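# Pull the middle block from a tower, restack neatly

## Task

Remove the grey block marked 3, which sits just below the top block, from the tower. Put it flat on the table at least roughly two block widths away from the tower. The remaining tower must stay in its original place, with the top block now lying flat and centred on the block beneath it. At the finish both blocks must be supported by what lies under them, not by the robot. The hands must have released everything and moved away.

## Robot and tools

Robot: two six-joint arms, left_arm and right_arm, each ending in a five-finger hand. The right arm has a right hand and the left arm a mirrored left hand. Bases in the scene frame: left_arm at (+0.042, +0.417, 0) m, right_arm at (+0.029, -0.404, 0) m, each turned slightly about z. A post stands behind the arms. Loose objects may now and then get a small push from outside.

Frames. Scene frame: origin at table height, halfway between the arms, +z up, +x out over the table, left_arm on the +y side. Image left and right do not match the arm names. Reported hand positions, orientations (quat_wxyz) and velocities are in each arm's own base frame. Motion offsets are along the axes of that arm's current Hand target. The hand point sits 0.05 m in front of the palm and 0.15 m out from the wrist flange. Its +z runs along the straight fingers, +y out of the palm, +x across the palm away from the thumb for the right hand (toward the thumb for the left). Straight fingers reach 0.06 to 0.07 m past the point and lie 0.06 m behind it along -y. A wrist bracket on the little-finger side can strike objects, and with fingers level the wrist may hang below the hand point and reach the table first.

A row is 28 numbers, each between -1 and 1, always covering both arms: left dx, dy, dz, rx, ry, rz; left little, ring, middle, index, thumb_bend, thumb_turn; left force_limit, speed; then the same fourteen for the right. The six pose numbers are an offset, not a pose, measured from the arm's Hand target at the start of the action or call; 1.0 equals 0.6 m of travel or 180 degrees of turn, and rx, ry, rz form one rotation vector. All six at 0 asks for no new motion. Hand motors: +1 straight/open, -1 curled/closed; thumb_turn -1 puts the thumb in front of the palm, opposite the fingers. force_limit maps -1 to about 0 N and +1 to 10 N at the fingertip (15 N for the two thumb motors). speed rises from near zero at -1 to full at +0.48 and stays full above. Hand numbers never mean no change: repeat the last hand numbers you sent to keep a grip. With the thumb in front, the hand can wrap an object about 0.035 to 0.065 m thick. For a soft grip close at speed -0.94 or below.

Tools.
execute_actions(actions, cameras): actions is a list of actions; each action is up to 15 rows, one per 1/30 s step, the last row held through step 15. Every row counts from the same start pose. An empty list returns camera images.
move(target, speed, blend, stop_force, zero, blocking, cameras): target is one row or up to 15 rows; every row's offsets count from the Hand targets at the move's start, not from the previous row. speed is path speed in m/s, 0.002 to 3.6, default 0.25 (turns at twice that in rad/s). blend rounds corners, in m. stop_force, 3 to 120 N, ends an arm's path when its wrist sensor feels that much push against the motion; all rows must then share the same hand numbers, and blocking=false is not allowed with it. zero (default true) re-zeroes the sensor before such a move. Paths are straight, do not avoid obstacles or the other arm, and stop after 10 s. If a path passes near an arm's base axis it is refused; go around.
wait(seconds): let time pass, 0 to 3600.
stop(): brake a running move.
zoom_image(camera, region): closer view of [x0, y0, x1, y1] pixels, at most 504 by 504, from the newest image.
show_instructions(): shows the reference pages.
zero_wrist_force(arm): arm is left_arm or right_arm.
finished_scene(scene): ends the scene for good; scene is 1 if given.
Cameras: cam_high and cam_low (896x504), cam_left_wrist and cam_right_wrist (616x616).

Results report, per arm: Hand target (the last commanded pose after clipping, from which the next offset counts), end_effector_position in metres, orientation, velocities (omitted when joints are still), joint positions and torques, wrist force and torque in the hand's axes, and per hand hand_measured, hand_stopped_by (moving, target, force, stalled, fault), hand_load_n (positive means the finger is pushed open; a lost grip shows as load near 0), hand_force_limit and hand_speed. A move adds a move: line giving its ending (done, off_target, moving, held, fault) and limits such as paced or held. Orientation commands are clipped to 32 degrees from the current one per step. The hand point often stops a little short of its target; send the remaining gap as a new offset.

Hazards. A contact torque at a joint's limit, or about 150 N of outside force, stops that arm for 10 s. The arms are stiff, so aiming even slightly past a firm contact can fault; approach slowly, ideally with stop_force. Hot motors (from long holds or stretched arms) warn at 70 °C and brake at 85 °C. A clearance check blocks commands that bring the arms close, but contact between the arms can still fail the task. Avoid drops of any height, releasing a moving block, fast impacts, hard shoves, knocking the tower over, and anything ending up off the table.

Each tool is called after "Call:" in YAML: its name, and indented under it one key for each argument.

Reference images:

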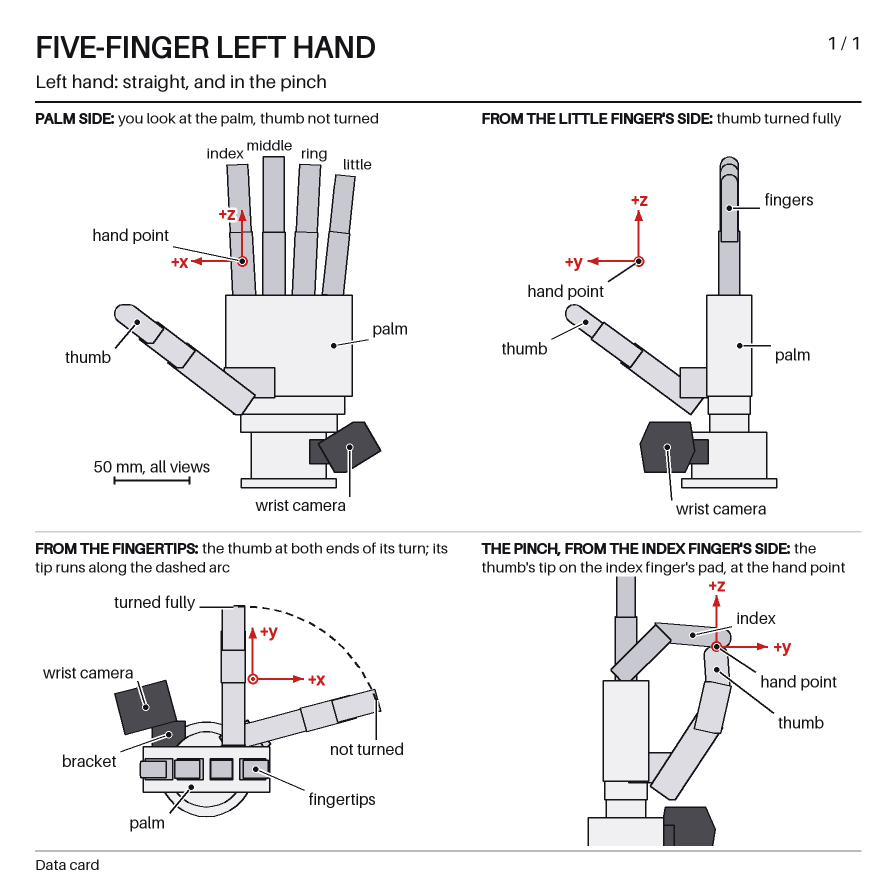

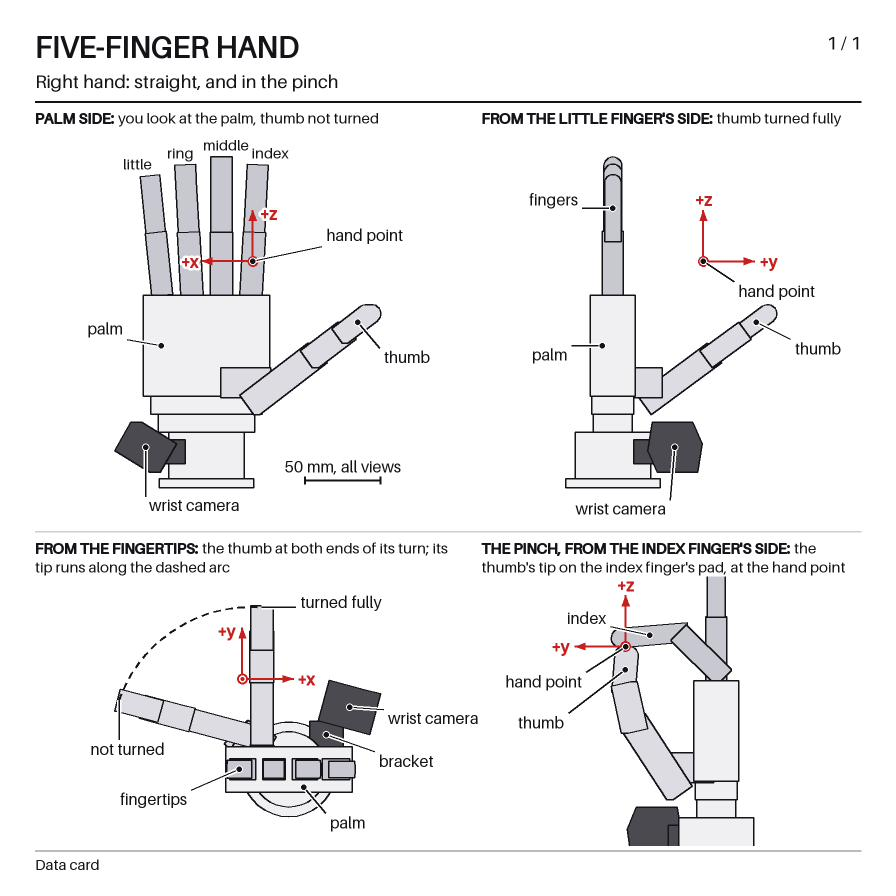

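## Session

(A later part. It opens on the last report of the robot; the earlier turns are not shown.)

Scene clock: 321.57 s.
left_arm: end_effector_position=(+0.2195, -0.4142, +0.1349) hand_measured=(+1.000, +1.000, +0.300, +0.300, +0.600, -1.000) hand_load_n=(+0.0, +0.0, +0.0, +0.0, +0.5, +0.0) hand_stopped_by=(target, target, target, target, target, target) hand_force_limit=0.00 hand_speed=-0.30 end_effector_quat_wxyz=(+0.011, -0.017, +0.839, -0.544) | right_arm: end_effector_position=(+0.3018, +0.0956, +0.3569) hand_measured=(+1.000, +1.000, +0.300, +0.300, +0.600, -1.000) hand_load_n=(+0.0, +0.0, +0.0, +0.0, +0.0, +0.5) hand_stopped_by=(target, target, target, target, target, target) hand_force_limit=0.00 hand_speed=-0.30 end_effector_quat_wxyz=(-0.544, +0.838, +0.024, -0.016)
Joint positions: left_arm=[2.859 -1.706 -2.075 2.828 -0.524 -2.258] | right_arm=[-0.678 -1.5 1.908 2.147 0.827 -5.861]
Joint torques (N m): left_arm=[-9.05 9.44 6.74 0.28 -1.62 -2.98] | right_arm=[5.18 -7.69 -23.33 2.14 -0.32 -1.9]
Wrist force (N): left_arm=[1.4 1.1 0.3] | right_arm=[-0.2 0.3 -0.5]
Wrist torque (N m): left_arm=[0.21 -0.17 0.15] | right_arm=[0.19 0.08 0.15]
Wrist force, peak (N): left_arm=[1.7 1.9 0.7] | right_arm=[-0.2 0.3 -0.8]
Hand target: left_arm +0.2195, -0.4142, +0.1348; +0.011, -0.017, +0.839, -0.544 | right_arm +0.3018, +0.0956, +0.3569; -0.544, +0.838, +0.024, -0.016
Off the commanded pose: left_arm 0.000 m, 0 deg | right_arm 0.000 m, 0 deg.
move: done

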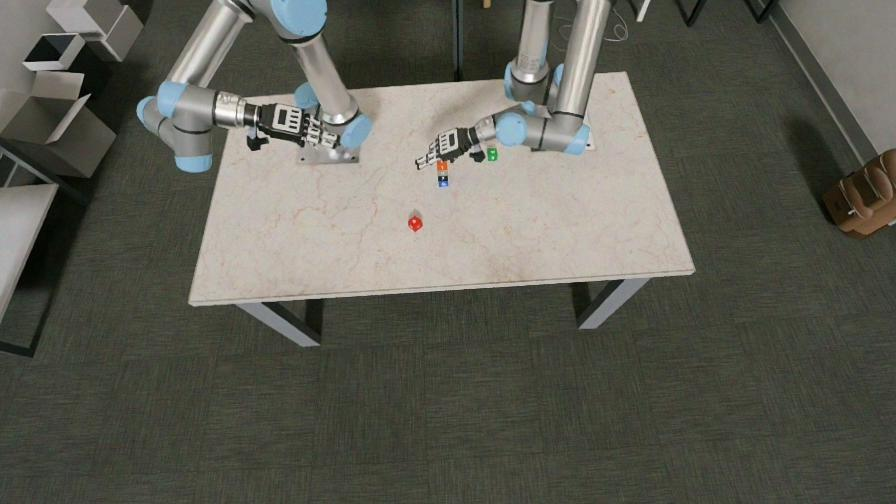

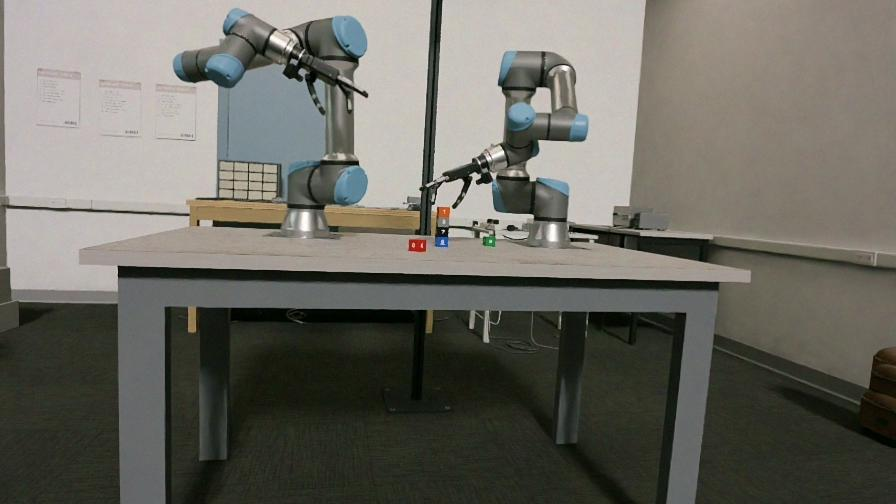

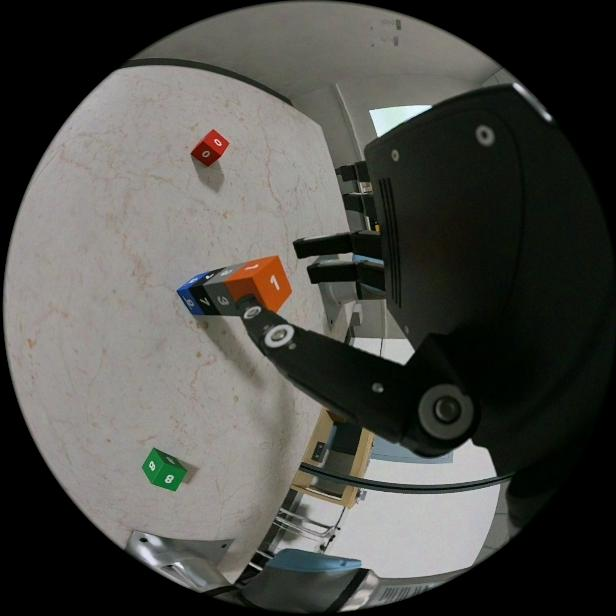

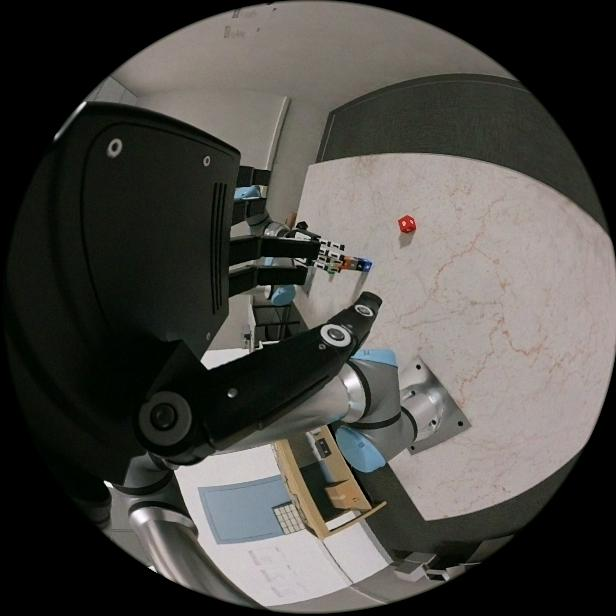

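Call:
move:
  target: [0.01,0.0463,0.0188,0,0,0,1,1,0.3,0.3,0.6,-1,0,-0.3,0,0,0,0,0,0,1,1,0.3,0.3,0.6,-1,0,-0.3]
  speed: 0.06
  cameras: ["cam_low","cam_high","cam_left_wrist"]

Call:
zoom_image:
  camera: "cam_low"
  region: [410, 170, 490, 260]

Call:
zoom_image:
  camera: "cam_left_wrist"
  region: [160, 210, 340, 350]

Call:
zoom_image:
  camera: "cam_high"
  region: [410, 120, 480, 200]

Scene clock: 371.80 s.
left_arm: end_effector_position=(+0.2135, -0.4134, +0.1050) hand_measured=(+1.000, +1.000, +0.300, +0.300, +0.600, -1.000) hand_load_n=(+0.0, +0.0, +0.0, +0.0, +0.0, +0.0) hand_stopped_by=(target, target, target, target, target, target) hand_force_limit=0.00 hand_speed=-0.30 end_effector_quat_wxyz=(+0.011, -0.017, +0.839, -0.544) | right_arm: end_effector_position=(+0.3018, +0.0956, +0.3569) hand_measured=(+1.000, +1.000, +0.300, +0.300, +0.600, -1.000) hand_load_n=(+0.0, +0.0, +0.0, +0.0, +0.0, +0.0) hand_stopped_by=(target, target, target, target, target, target) hand_force_limit=0.00 hand_speed=-0.30 end_effector_quat_wxyz=(-0.544, +0.838, +0.024, -0.016)
Joint positions: left_arm=[2.855 -1.744 -2.125 2.922 -0.526 -2.264] | right_arm=[-0.678 -1.5 1.908 2.147 0.827 -5.861]
Joint torques (N m): left_arm=[-8.28 10.95 4.85 0.46 -1.63 -2.53] | right_arm=[5.76 -8.21 -20.72 1.54 -0.53 -1.79]
Wrist force (N): left_arm=[1.5 0.8 0.2] | right_arm=[-0.3 0.3 -0.7]
Wrist torque (N m): left_arm=[0.21 -0.18 0.15] | right_arm=[0.22 0.10 0.15]
Wrist force, peak (N): left_arm=[1.5 1.5 0.4] | right_arm=[-0.1 0.4 -0.9]
Hand target: left_arm +0.2134, -0.4134, +0.1049; +0.011, -0.017, +0.839, -0.544 | right_arm +0.3018, +0.0956, +0.3569; -0.544, +0.838, +0.024, -0.016
Off the commanded pose: left_arm 0.000 m, 0 deg | right_arm 0.000 m, 0 deg.
move: done
Images, in order (width x height): cam_high 896x504, cam_low 896x504, cam_left_wrist 616x616.

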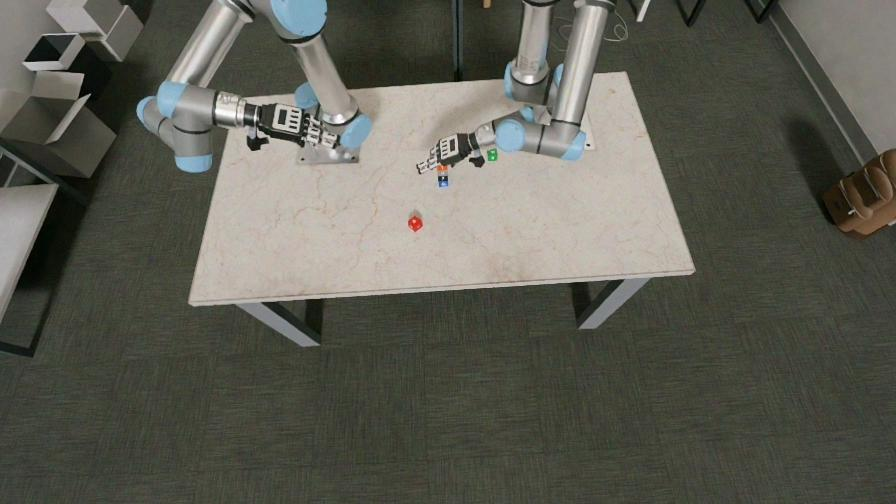

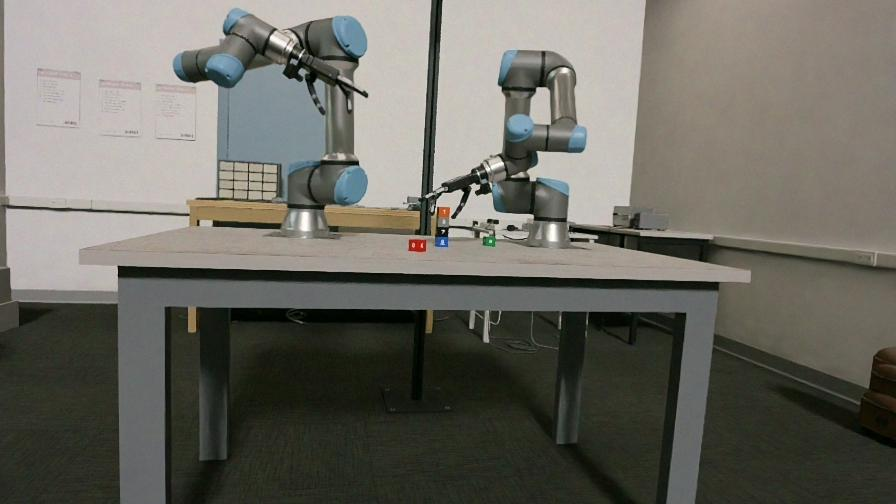

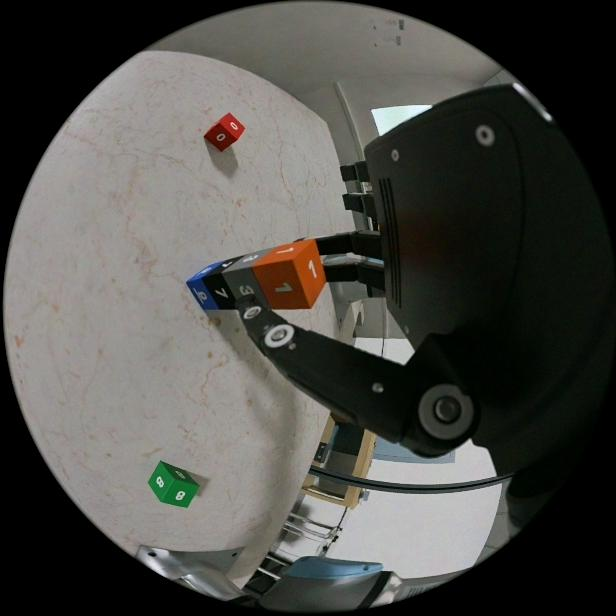

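Scaled by 5.600 from the camera's image (finer frame: 1280x720).

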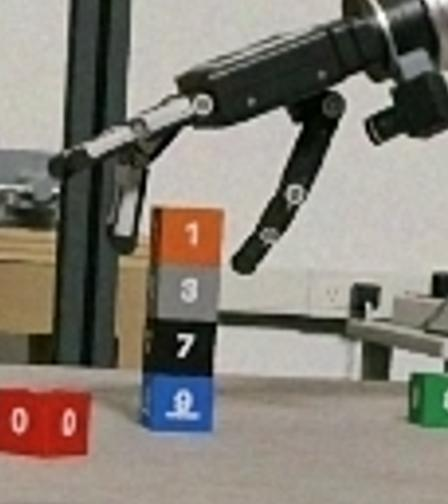

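Scaled by 2.800 from the camera's image (finer frame: 880x880).

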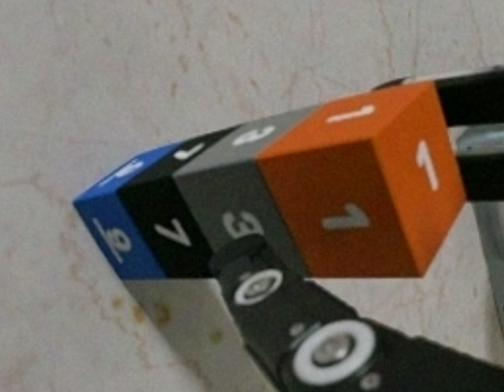

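Scaled by 6.300 from the camera's image (finer frame: 1280x720).

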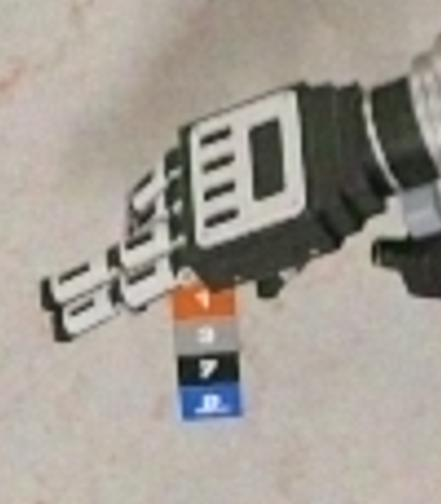

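Call:
move:
  target: [-0.0033,-0.002,-0.0037,0,0,0,1,1,0.2,0.2,0.4,-1,-0.7,-0.8,0,0,0,0,0,0,1,1,0.3,0.3,0.6,-1,0,-0.3]
  speed: 0.06
  cameras: ["cam_low","cam_left_wrist"]

Call:
zoom_image:
  camera: "cam_low"
  region: [410, 180, 470, 250]

Call:
zoom_image:
  camera: "cam_left_wrist"
  region: [160, 210, 340, 350]

Scene clock: 399.10 s.
left_arm: end_effector_position=(+0.2154, -0.4118, +0.1069) hand_measured=(+1.000, +1.000, +0.200, +0.200, +0.400, -1.000) hand_load_n=(+0.0, +0.0, +0.0, +0.0, +0.0, +0.0) hand_stopped_by=(target, target, target, target, target, target) hand_force_limit=-0.70 hand_speed=-0.80 end_effector_quat_wxyz=(+0.011, -0.017, +0.839, -0.544) | right_arm: end_effector_position=(+0.3018, +0.0956, +0.3569) hand_measured=(+1.000, +1.000, +0.300, +0.300, +0.600, -1.000) hand_load_n=(+0.0, -0.5, +0.0, +0.0, +0.0, +0.0) hand_stopped_by=(target, target, target, target, target, target) hand_force_limit=0.00 hand_speed=-0.30 end_effector_quat_wxyz=(-0.544, +0.838, +0.024, -0.016)
Joint positions: left_arm=[2.863 -1.745 -2.121 2.908 -0.522 -2.252] | right_arm=[-0.678 -1.5 1.908 2.147 0.827 -5.861]
Joint torques (N m): left_arm=[7.77 33.59 20.34 -3.41 3.19 2.46] | right_arm=[6.32 -7.75 -19.09 1.52 -0.88 -1.97]
Wrist force (N): left_arm=[1.5 0.8 0.3] | right_arm=[-0.2 0.3 -0.7]
Wrist torque (N m): left_arm=[0.17 -0.17 0.01] | right_arm=[0.22 0.09 0.15]
Wrist force, peak (N): left_arm=[1.9 1.0 0.4] | right_arm=[-0.1 0.3 -0.9]
Hand target: left_arm +0.2154, -0.4118, +0.1069; +0.011, -0.017, +0.839, -0.544 | right_arm +0.3018, +0.0956, +0.3569; -0.544, +0.838, +0.024, -0.016
Off the commanded pose: left_arm 0.000 m, 0 deg | right_arm 0.000 m, 0 deg.
move: done

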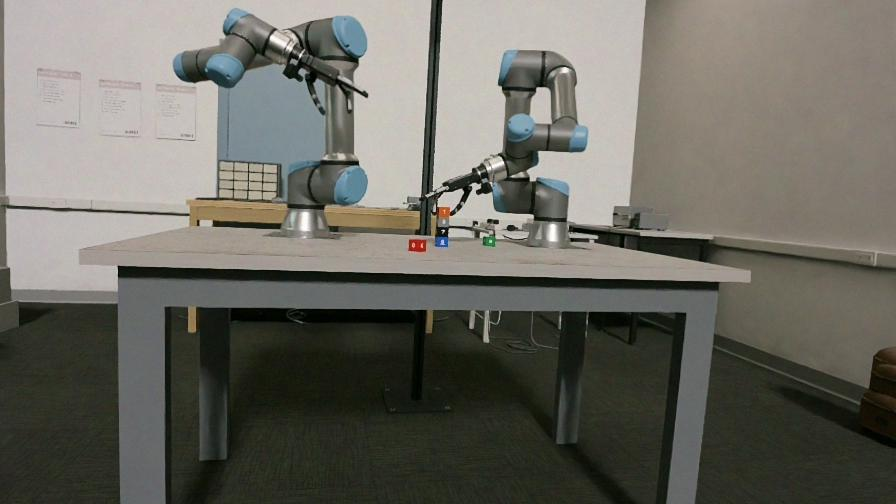

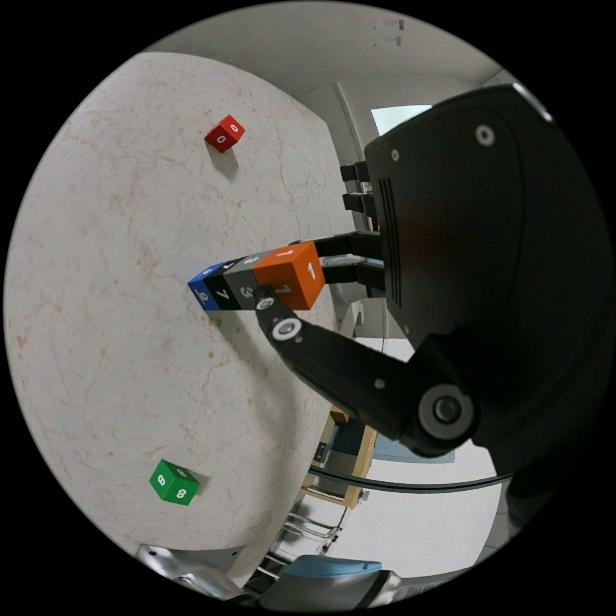

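Scaled by 7.200 from the camera's image (finer frame: 1280x720).

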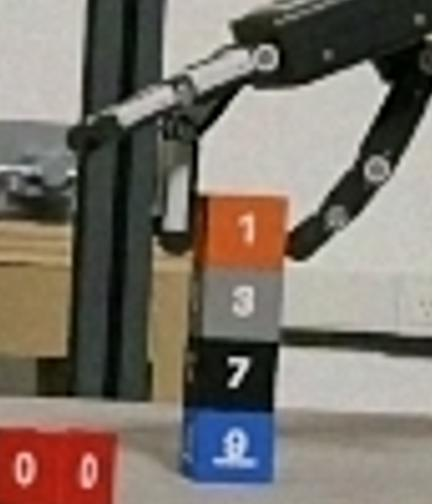

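Scaled by 2.800 from the camera's image (finer frame: 880x880).

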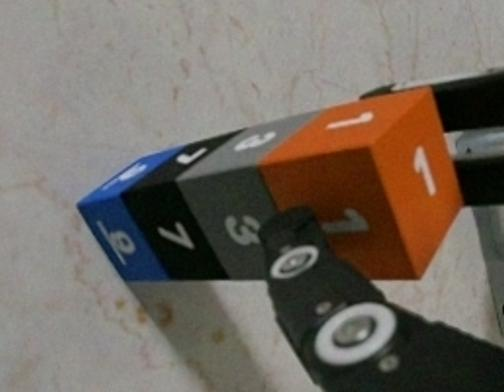

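Call:
move:
  target:
    - [0,0.001,-0.0023,0,0,0,1,1,0.14,0.14,0.3,-1,-0.7,-0.85,0,0,0,0,0,0,1,1,0.3,0.3,0.6,-1,0,-0.3]
    - [0,0.001,-0.0023,0,0,0,1,1,0.14,0.14,-0.1,-1,-0.6,-0.94,0,0,0,0,0,0,1,1,0.3,0.3,0.6,-1,0,-0.3]
  speed: 0.06
  cameras: ["cam_low","cam_left_wrist","cam_high"]

Call:
zoom_image:
  camera: "cam_low"
  region: [410, 180, 470, 250]

Call:
zoom_image:
  camera: "cam_left_wrist"
  region: [160, 210, 340, 350]

Scene clock: 421.13 s.
left_arm: end_effector_position=(+0.2153, -0.4103, +0.1069) hand_measured=(+1.000, +1.000, +0.140, +0.140, +0.282, -1.000) hand_load_n=(+0.0, +0.0, +1.5, +1.5, +3.0, +0.0) hand_stopped_by=(target, target, target, target, force, target) hand_force_limit=-0.60 hand_speed=-0.94 end_effector_quat_wxyz=(+0.011, -0.017, +0.839, -0.544) | right_arm: end_effector_position=(+0.3018, +0.0956, +0.3569) hand_measured=(+1.000, +1.000, +0.300, +0.300, +0.600, -1.000) hand_load_n=(+0.0, +0.0, +0.0, +0.0, +0.0, +0.0) hand_stopped_by=(target, target, target, target, target, target) hand_force_limit=0.00 hand_speed=-0.30 end_effector_quat_wxyz=(-0.544, +0.838, +0.024, -0.016)
Joint positions: left_arm=[2.868 -1.744 -2.124 2.902 -0.519 -2.243] | right_arm=[-0.678 -1.5 1.908 2.147 0.827 -5.861]
Joint torques (N m): left_arm=[7.57 38.19 4.93 -3.37 3.17 2.38] | right_arm=[4.73 -7.42 -17.48 1.59 -0.91 -1.76]
Wrist force (N): left_arm=[1.5 1.3 0.5] | right_arm=[-0.2 0.2 -0.8]
Wrist torque (N m): left_arm=[0.23 -0.17 -0.01] | right_arm=[0.20 0.09 0.15]
Wrist force, peak (N): left_arm=[1.7 1.4 0.5] | right_arm=[-0.3 0.3 -1.0]
Hand target: left_arm +0.2153, -0.4103, +0.1069; +0.011, -0.017, +0.839, -0.544 | right_arm +0.3018, +0.0956, +0.3569; -0.544, +0.838, +0.024, -0.016
Off the commanded pose: left_arm 0.000 m, 0 deg | right_arm 0.000 m, 0 deg.
move: done
Images, in order (width x height): cam_high 896x504, cam_low 896x504, cam_left_wrist 616x616.

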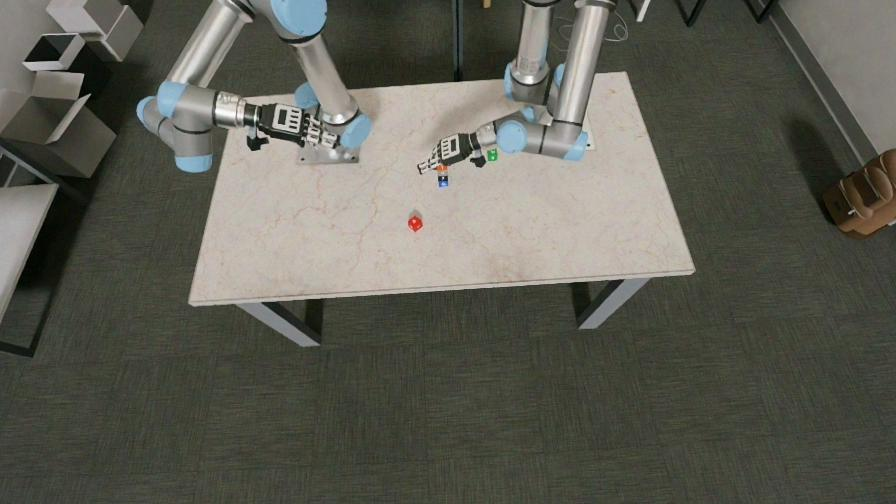

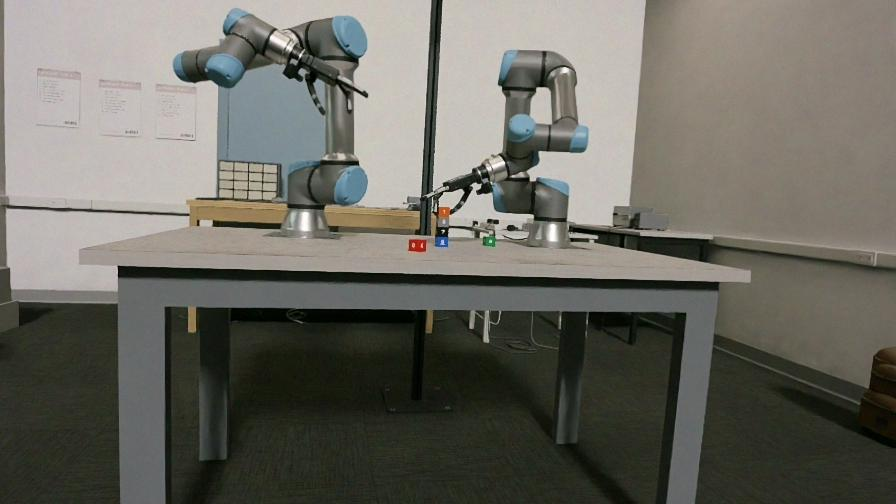

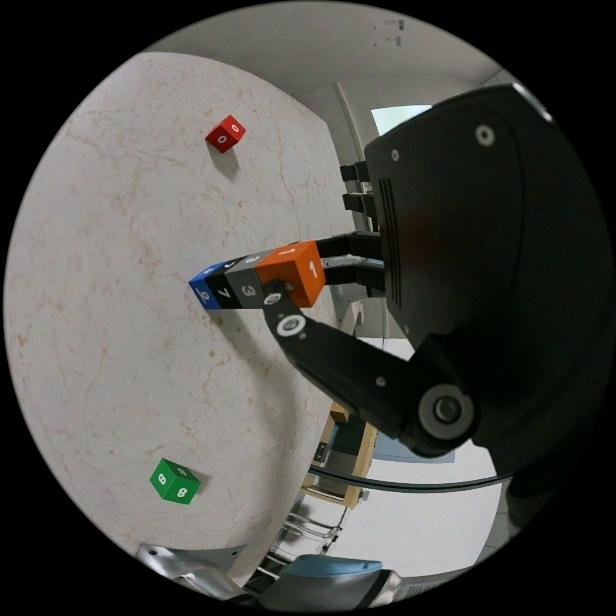

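Scaled by 7.200 from the camera's image (finer frame: 1280x720).

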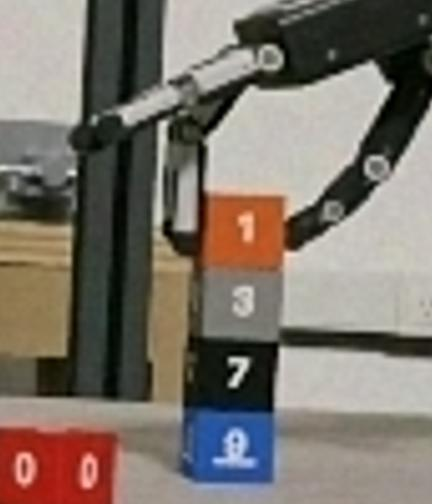

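Scaled by 2.800 from the camera's image (finer frame: 880x880).

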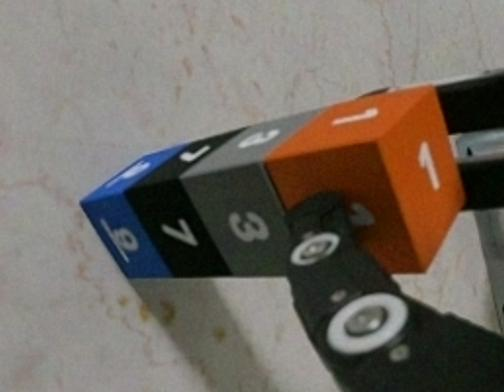

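Call:
move:
  target: [0,-0.0914,-0.0407,0,0,0,1,1,0.14,0.14,-0.1,-1,-0.6,-0.94,-0.1583,0.0845,0.2202,0,0,0,1,1,0.3,0.3,0.6,-1,0,-0.3]
  speed: 0.1
  cameras: ["cam_low","cam_left_wrist"]

Call:
zoom_image:
  camera: "cam_low"
  region: [400, 160, 490, 250]

Scene clock: 439.63 s.
left_arm: end_effector_position=(+0.2153, -0.4103, +0.1669) hand_measured=(+1.000, +1.000, +0.140, +0.140, +0.282, -1.000) hand_load_n=(+0.0, +0.0, +1.5, +1.5, +3.0, +0.0) hand_stopped_by=(target, target, target, target, force, target) hand_force_limit=-0.60 hand_speed=-0.94 end_effector_quat_wxyz=(+0.011, -0.017, +0.839, -0.544) | right_arm: end_effector_position=(+0.2012, +0.1900, +0.2569) hand_measured=(+1.000, +1.000, +0.300, +0.300, +0.600, -1.000) hand_load_n=(+0.0, +0.0, +0.0, +0.0, +0.0, +0.0) hand_stopped_by=(target, target, target, target, target, target) hand_force_limit=0.00 hand_speed=-0.30 end_effector_quat_wxyz=(-0.544, +0.838, +0.024, -0.016)
Joint positions: left_arm=[2.867 -1.647 -2.046 2.728 -0.519 -2.244] | right_arm=[-0.627 -1.658 2.362 1.825 0.785 -5.82]
Joint torques (N m): left_arm=[7.5 35.72 22.65 -3.41 0.99 2.34] | right_arm=[6.28 -19.81 -0.09 0.91 -1.97 2.1]
Wrist force (N): left_arm=[1.3 1.0 -0.1] | right_arm=[-0.1 0.2 -0.6]
Wrist torque (N m): left_arm=[0.23 -0.13 0.10] | right_arm=[0.19 0.09 0.02]
Wrist force, peak (N): left_arm=[1.9 1.4 -0.2] | right_arm=[0.2 0.2 -1.2]
Hand target: left_arm +0.2153, -0.4103, +0.1669; +0.011, -0.017, +0.839, -0.544 | right_arm +0.2011, +0.1900, +0.2569; -0.544, +0.838, +0.024, -0.016
Off the commanded pose: left_arm 0.000 m, 0 deg | right_arm 0.000 m, 0 deg.
move: done

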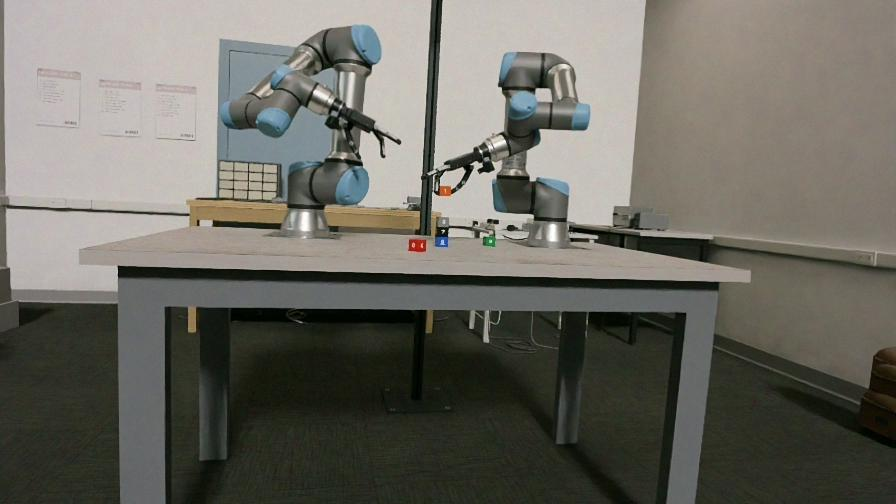

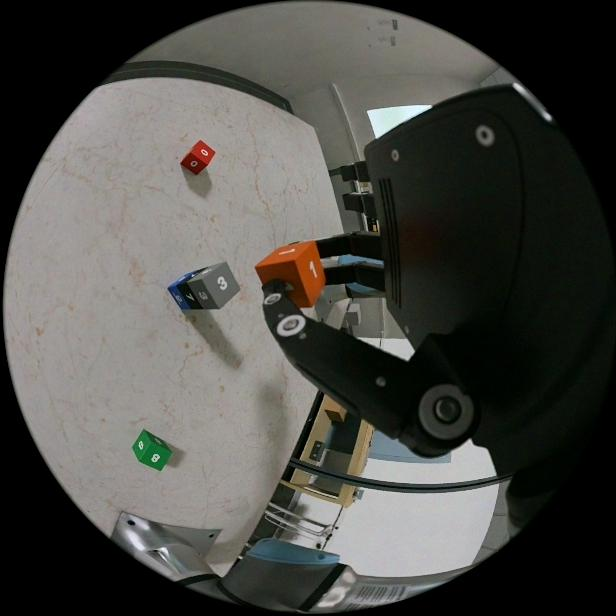

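Scaled by 5.600 from the camera's image (finer frame: 1280x720).

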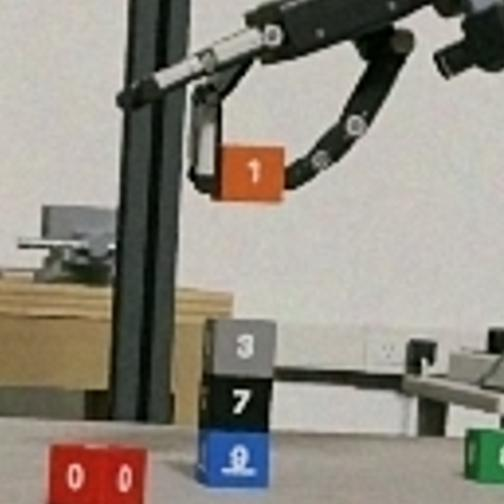

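Call:
move:
  target:
    - [-0.2667,-0.1302,-0.2403,0,0,0,1,1,0.14,0.14,-0.1,-1,-0.6,-0.94,0,-0.0018,0.1269,0,0,0,1,1,0.3,0.3,0.6,-1,0,-0.3]
    - [-0.2667,-0.1302,-0.2403,0,0,0,1,1,0.14,0.14,-0.1,-1,-0.6,-0.94,0,0.0053,0.3855,0,0,0,1,1,0.3,0.3,0.6,-1,0,-0.3]
  speed: [0.22,0.15]
  blend: 0.02
  cameras: ["all"]

Call:
zoom_image:
  camera: "cam_low"
  region: [400, 160, 490, 250]

Call:
zoom_image:
  camera: "cam_right_wrist"
  region: [270, 210, 450, 350]

Scene clock: 468.33 s.
left_arm: end_effector_position=(+0.3711, -0.3042, +0.2971) hand_measured=(+1.000, +1.000, +0.140, +0.140, +0.282, -1.000) hand_load_n=(-0.5, +0.0, +1.5, +1.5, +3.0, +0.0) hand_stopped_by=(target, target, target, target, force, target) hand_force_limit=-0.60 hand_speed=-0.94 end_effector_quat_wxyz=(+0.011, -0.017, +0.839, -0.544) | right_arm: end_effector_position=(+0.1889, +0.3997, +0.1599) hand_measured=(+1.000, +1.000, +0.300, +0.300, +0.600, -1.000) hand_load_n=(+0.0, +0.0, +0.0, +0.0, +0.0, +0.0) hand_stopped_by=(target, target, target, target, target, target) hand_force_limit=0.00 hand_speed=-0.30 end_effector_quat_wxyz=(-0.544, +0.838, +0.024, -0.016)
Joint positions: left_arm=[3.229 -1.838 -1.638 1.8 -0.423 -1.455] | right_arm=[0.253 -1.461 2.083 0.538 0.46 -4.26]
Joint torques (N m): left_arm=[7.64 17.49 23.53 -4.26 -0.97 2.31] | right_arm=[6.18 -35.52 -1.36 0.48 -0.22 2.15]
Wrist force (N): left_arm=[1.9 1.1 0.2] | right_arm=[-0.3 0.0 -0.4]
Wrist torque (N m): left_arm=[0.23 -0.22 0.00] | right_arm=[0.13 0.09 -0.02]
Wrist force, peak (N): left_arm=[2.3 1.9 0.4] | right_arm=[-0.5 0.1 -1.2]
Hand target: left_arm +0.3711, -0.3042, +0.2971; +0.011, -0.017, +0.839, -0.544 | right_arm +0.1889, +0.3997, +0.1598; -0.544, +0.838, +0.024, -0.016
Off the commanded pose: left_arm 0.000 m, 0 deg | right_arm 0.000 m, 0 deg.
move: done

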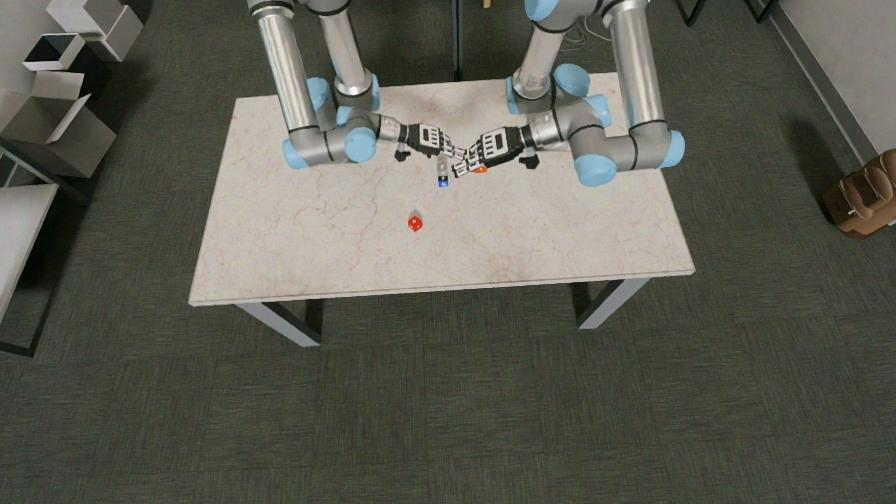

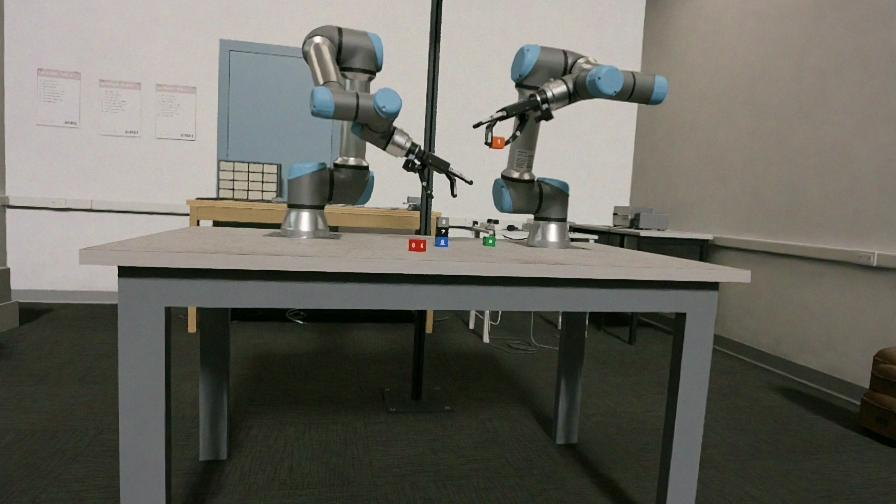

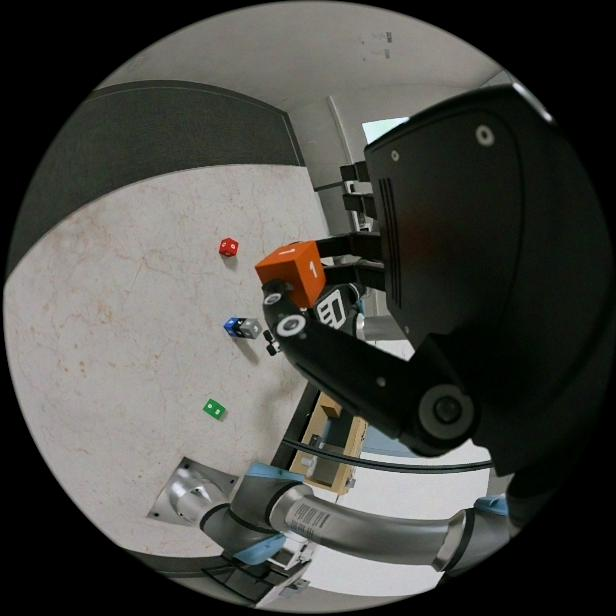

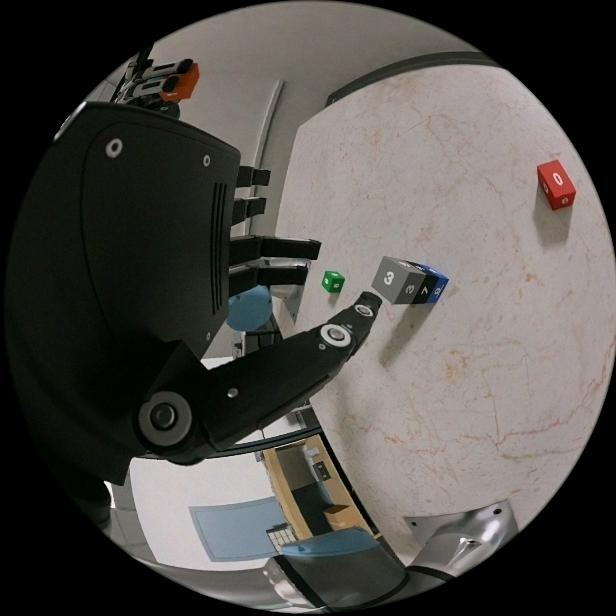

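Scaled by 5.600 from the camera's image (finer frame: 1280x720).

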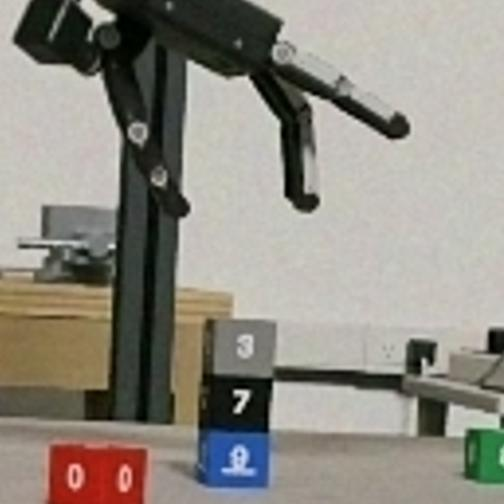

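Scaled by 2.800 from the camera's image (finer frame: 880x880).

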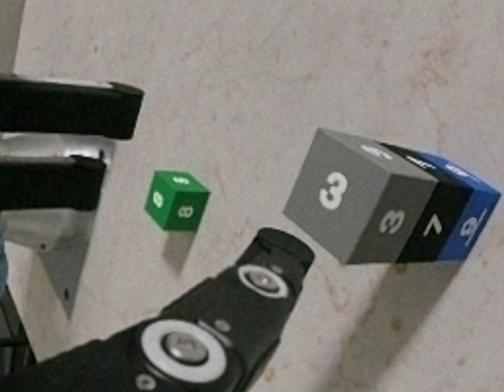

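Call:
move:
  target: [0,0,0,0,0,0,1,1,0.14,0.14,-0.1,-1,-0.6,-0.94,0.0017,0.0685,0.0305,0,0,0,1,1,0.3,0.3,0.6,-1,0,-0.3]
  speed: 0.12
  cameras: ["cam_low","cam_high","cam_right_wrist"]

Call:
zoom_image:
  camera: "cam_low"
  region: [410, 180, 470, 250]

Call:
zoom_image:
  camera: "cam_right_wrist"
  region: [270, 210, 450, 350]

Scene clock: 488.43 s.
left_arm: end_effector_position=(+0.3711, -0.3042, +0.2971) hand_measured=(+1.000, +1.000, +0.140, +0.140, +0.282, -1.000) hand_load_n=(+0.0, +0.0, +1.5, +1.5, +3.0, +0.0) hand_stopped_by=(target, target, target, target, force, target) hand_force_limit=-0.60 hand_speed=-0.94 end_effector_quat_wxyz=(+0.011, -0.017, +0.839, -0.544) | right_arm: end_effector_position=(+0.1899, +0.3997, +0.1149) hand_measured=(+1.000, +1.000, +0.300, +0.300, +0.600, -1.000) hand_load_n=(+0.0, +0.0, +0.0, +0.0, +0.0, +0.0) hand_stopped_by=(target, target, target, target, target, target) hand_force_limit=0.00 hand_speed=-0.30 end_effector_quat_wxyz=(-0.544, +0.838, +0.024, -0.016)
Joint positions: left_arm=[3.229 -1.838 -1.638 1.8 -0.423 -1.455] | right_arm=[0.253 -1.381 2.135 0.407 0.46 -4.261]
Joint torques (N m): left_arm=[7.73 17.33 23.32 -4.33 -0.36 2.33] | right_arm=[6.83 -9.38 -0.21 0.35 0.03 2.11]
Wrist force (N): left_arm=[2.1 0.8 0.2] | right_arm=[-0.5 0.1 -0.5]
Wrist torque (N m): left_arm=[0.20 -0.25 0.02] | right_arm=[0.17 0.08 -0.03]
Wrist force, peak (N): left_arm=[2.1 1.3 -0.1] | right_arm=[-0.1 -0.9 -0.9]
Hand target: left_arm +0.3711, -0.3042, +0.2971; +0.011, -0.017, +0.839, -0.544 | right_arm +0.1899, +0.3997, +0.1149; -0.544, +0.838, +0.024, -0.016
Off the commanded pose: left_arm 0.000 m, 0 deg | right_arm 0.000 m, 0 deg.
move: done
Images, in order (width x height): cam_high 896x504, cam_low 896x504, cam_right_wrist 616x616.

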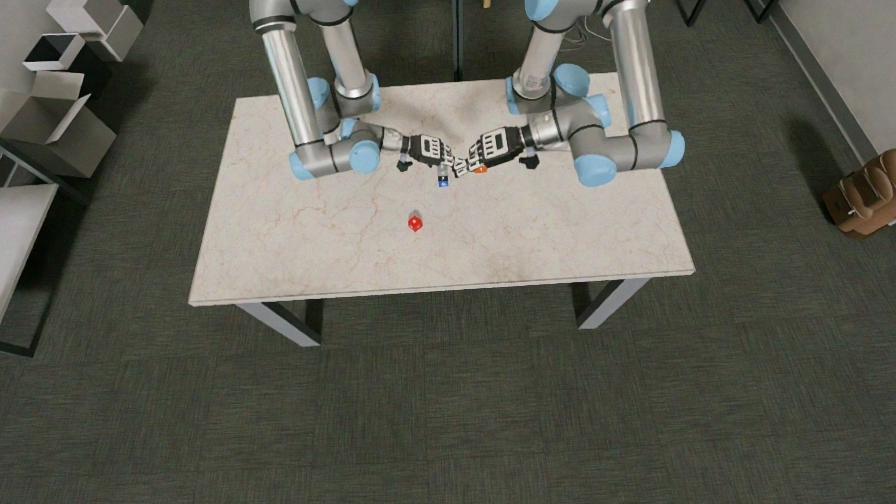

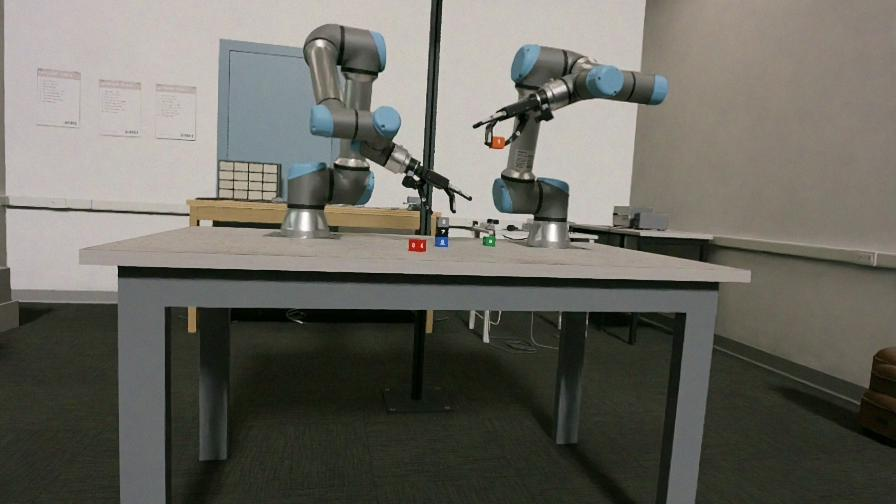

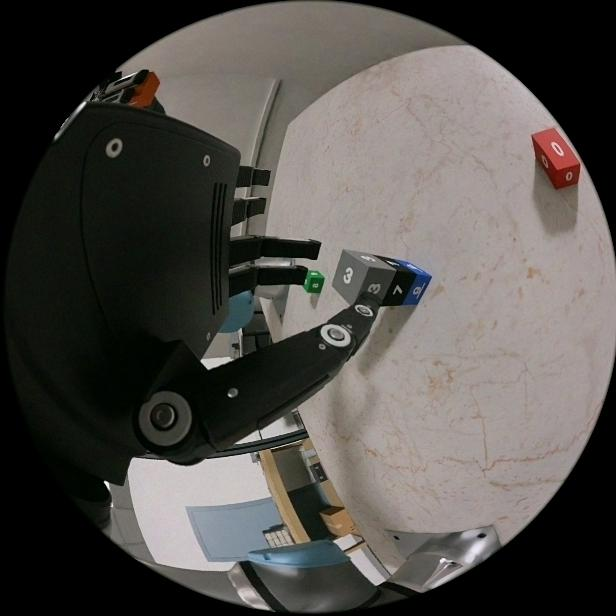

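Scaled by 7.200 from the camera's image (finer frame: 1280x720).

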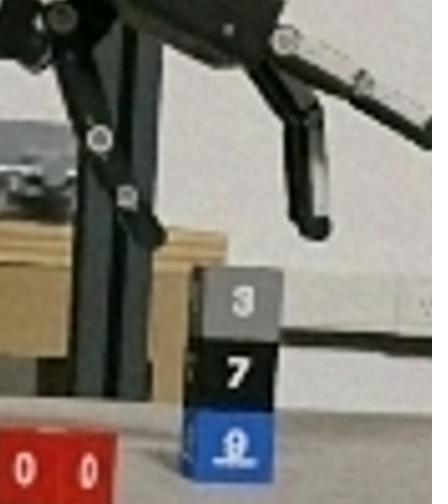

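Scaled by 2.800 from the camera's image (finer frame: 880x880).

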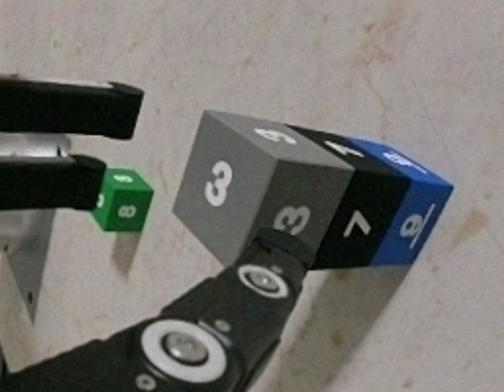

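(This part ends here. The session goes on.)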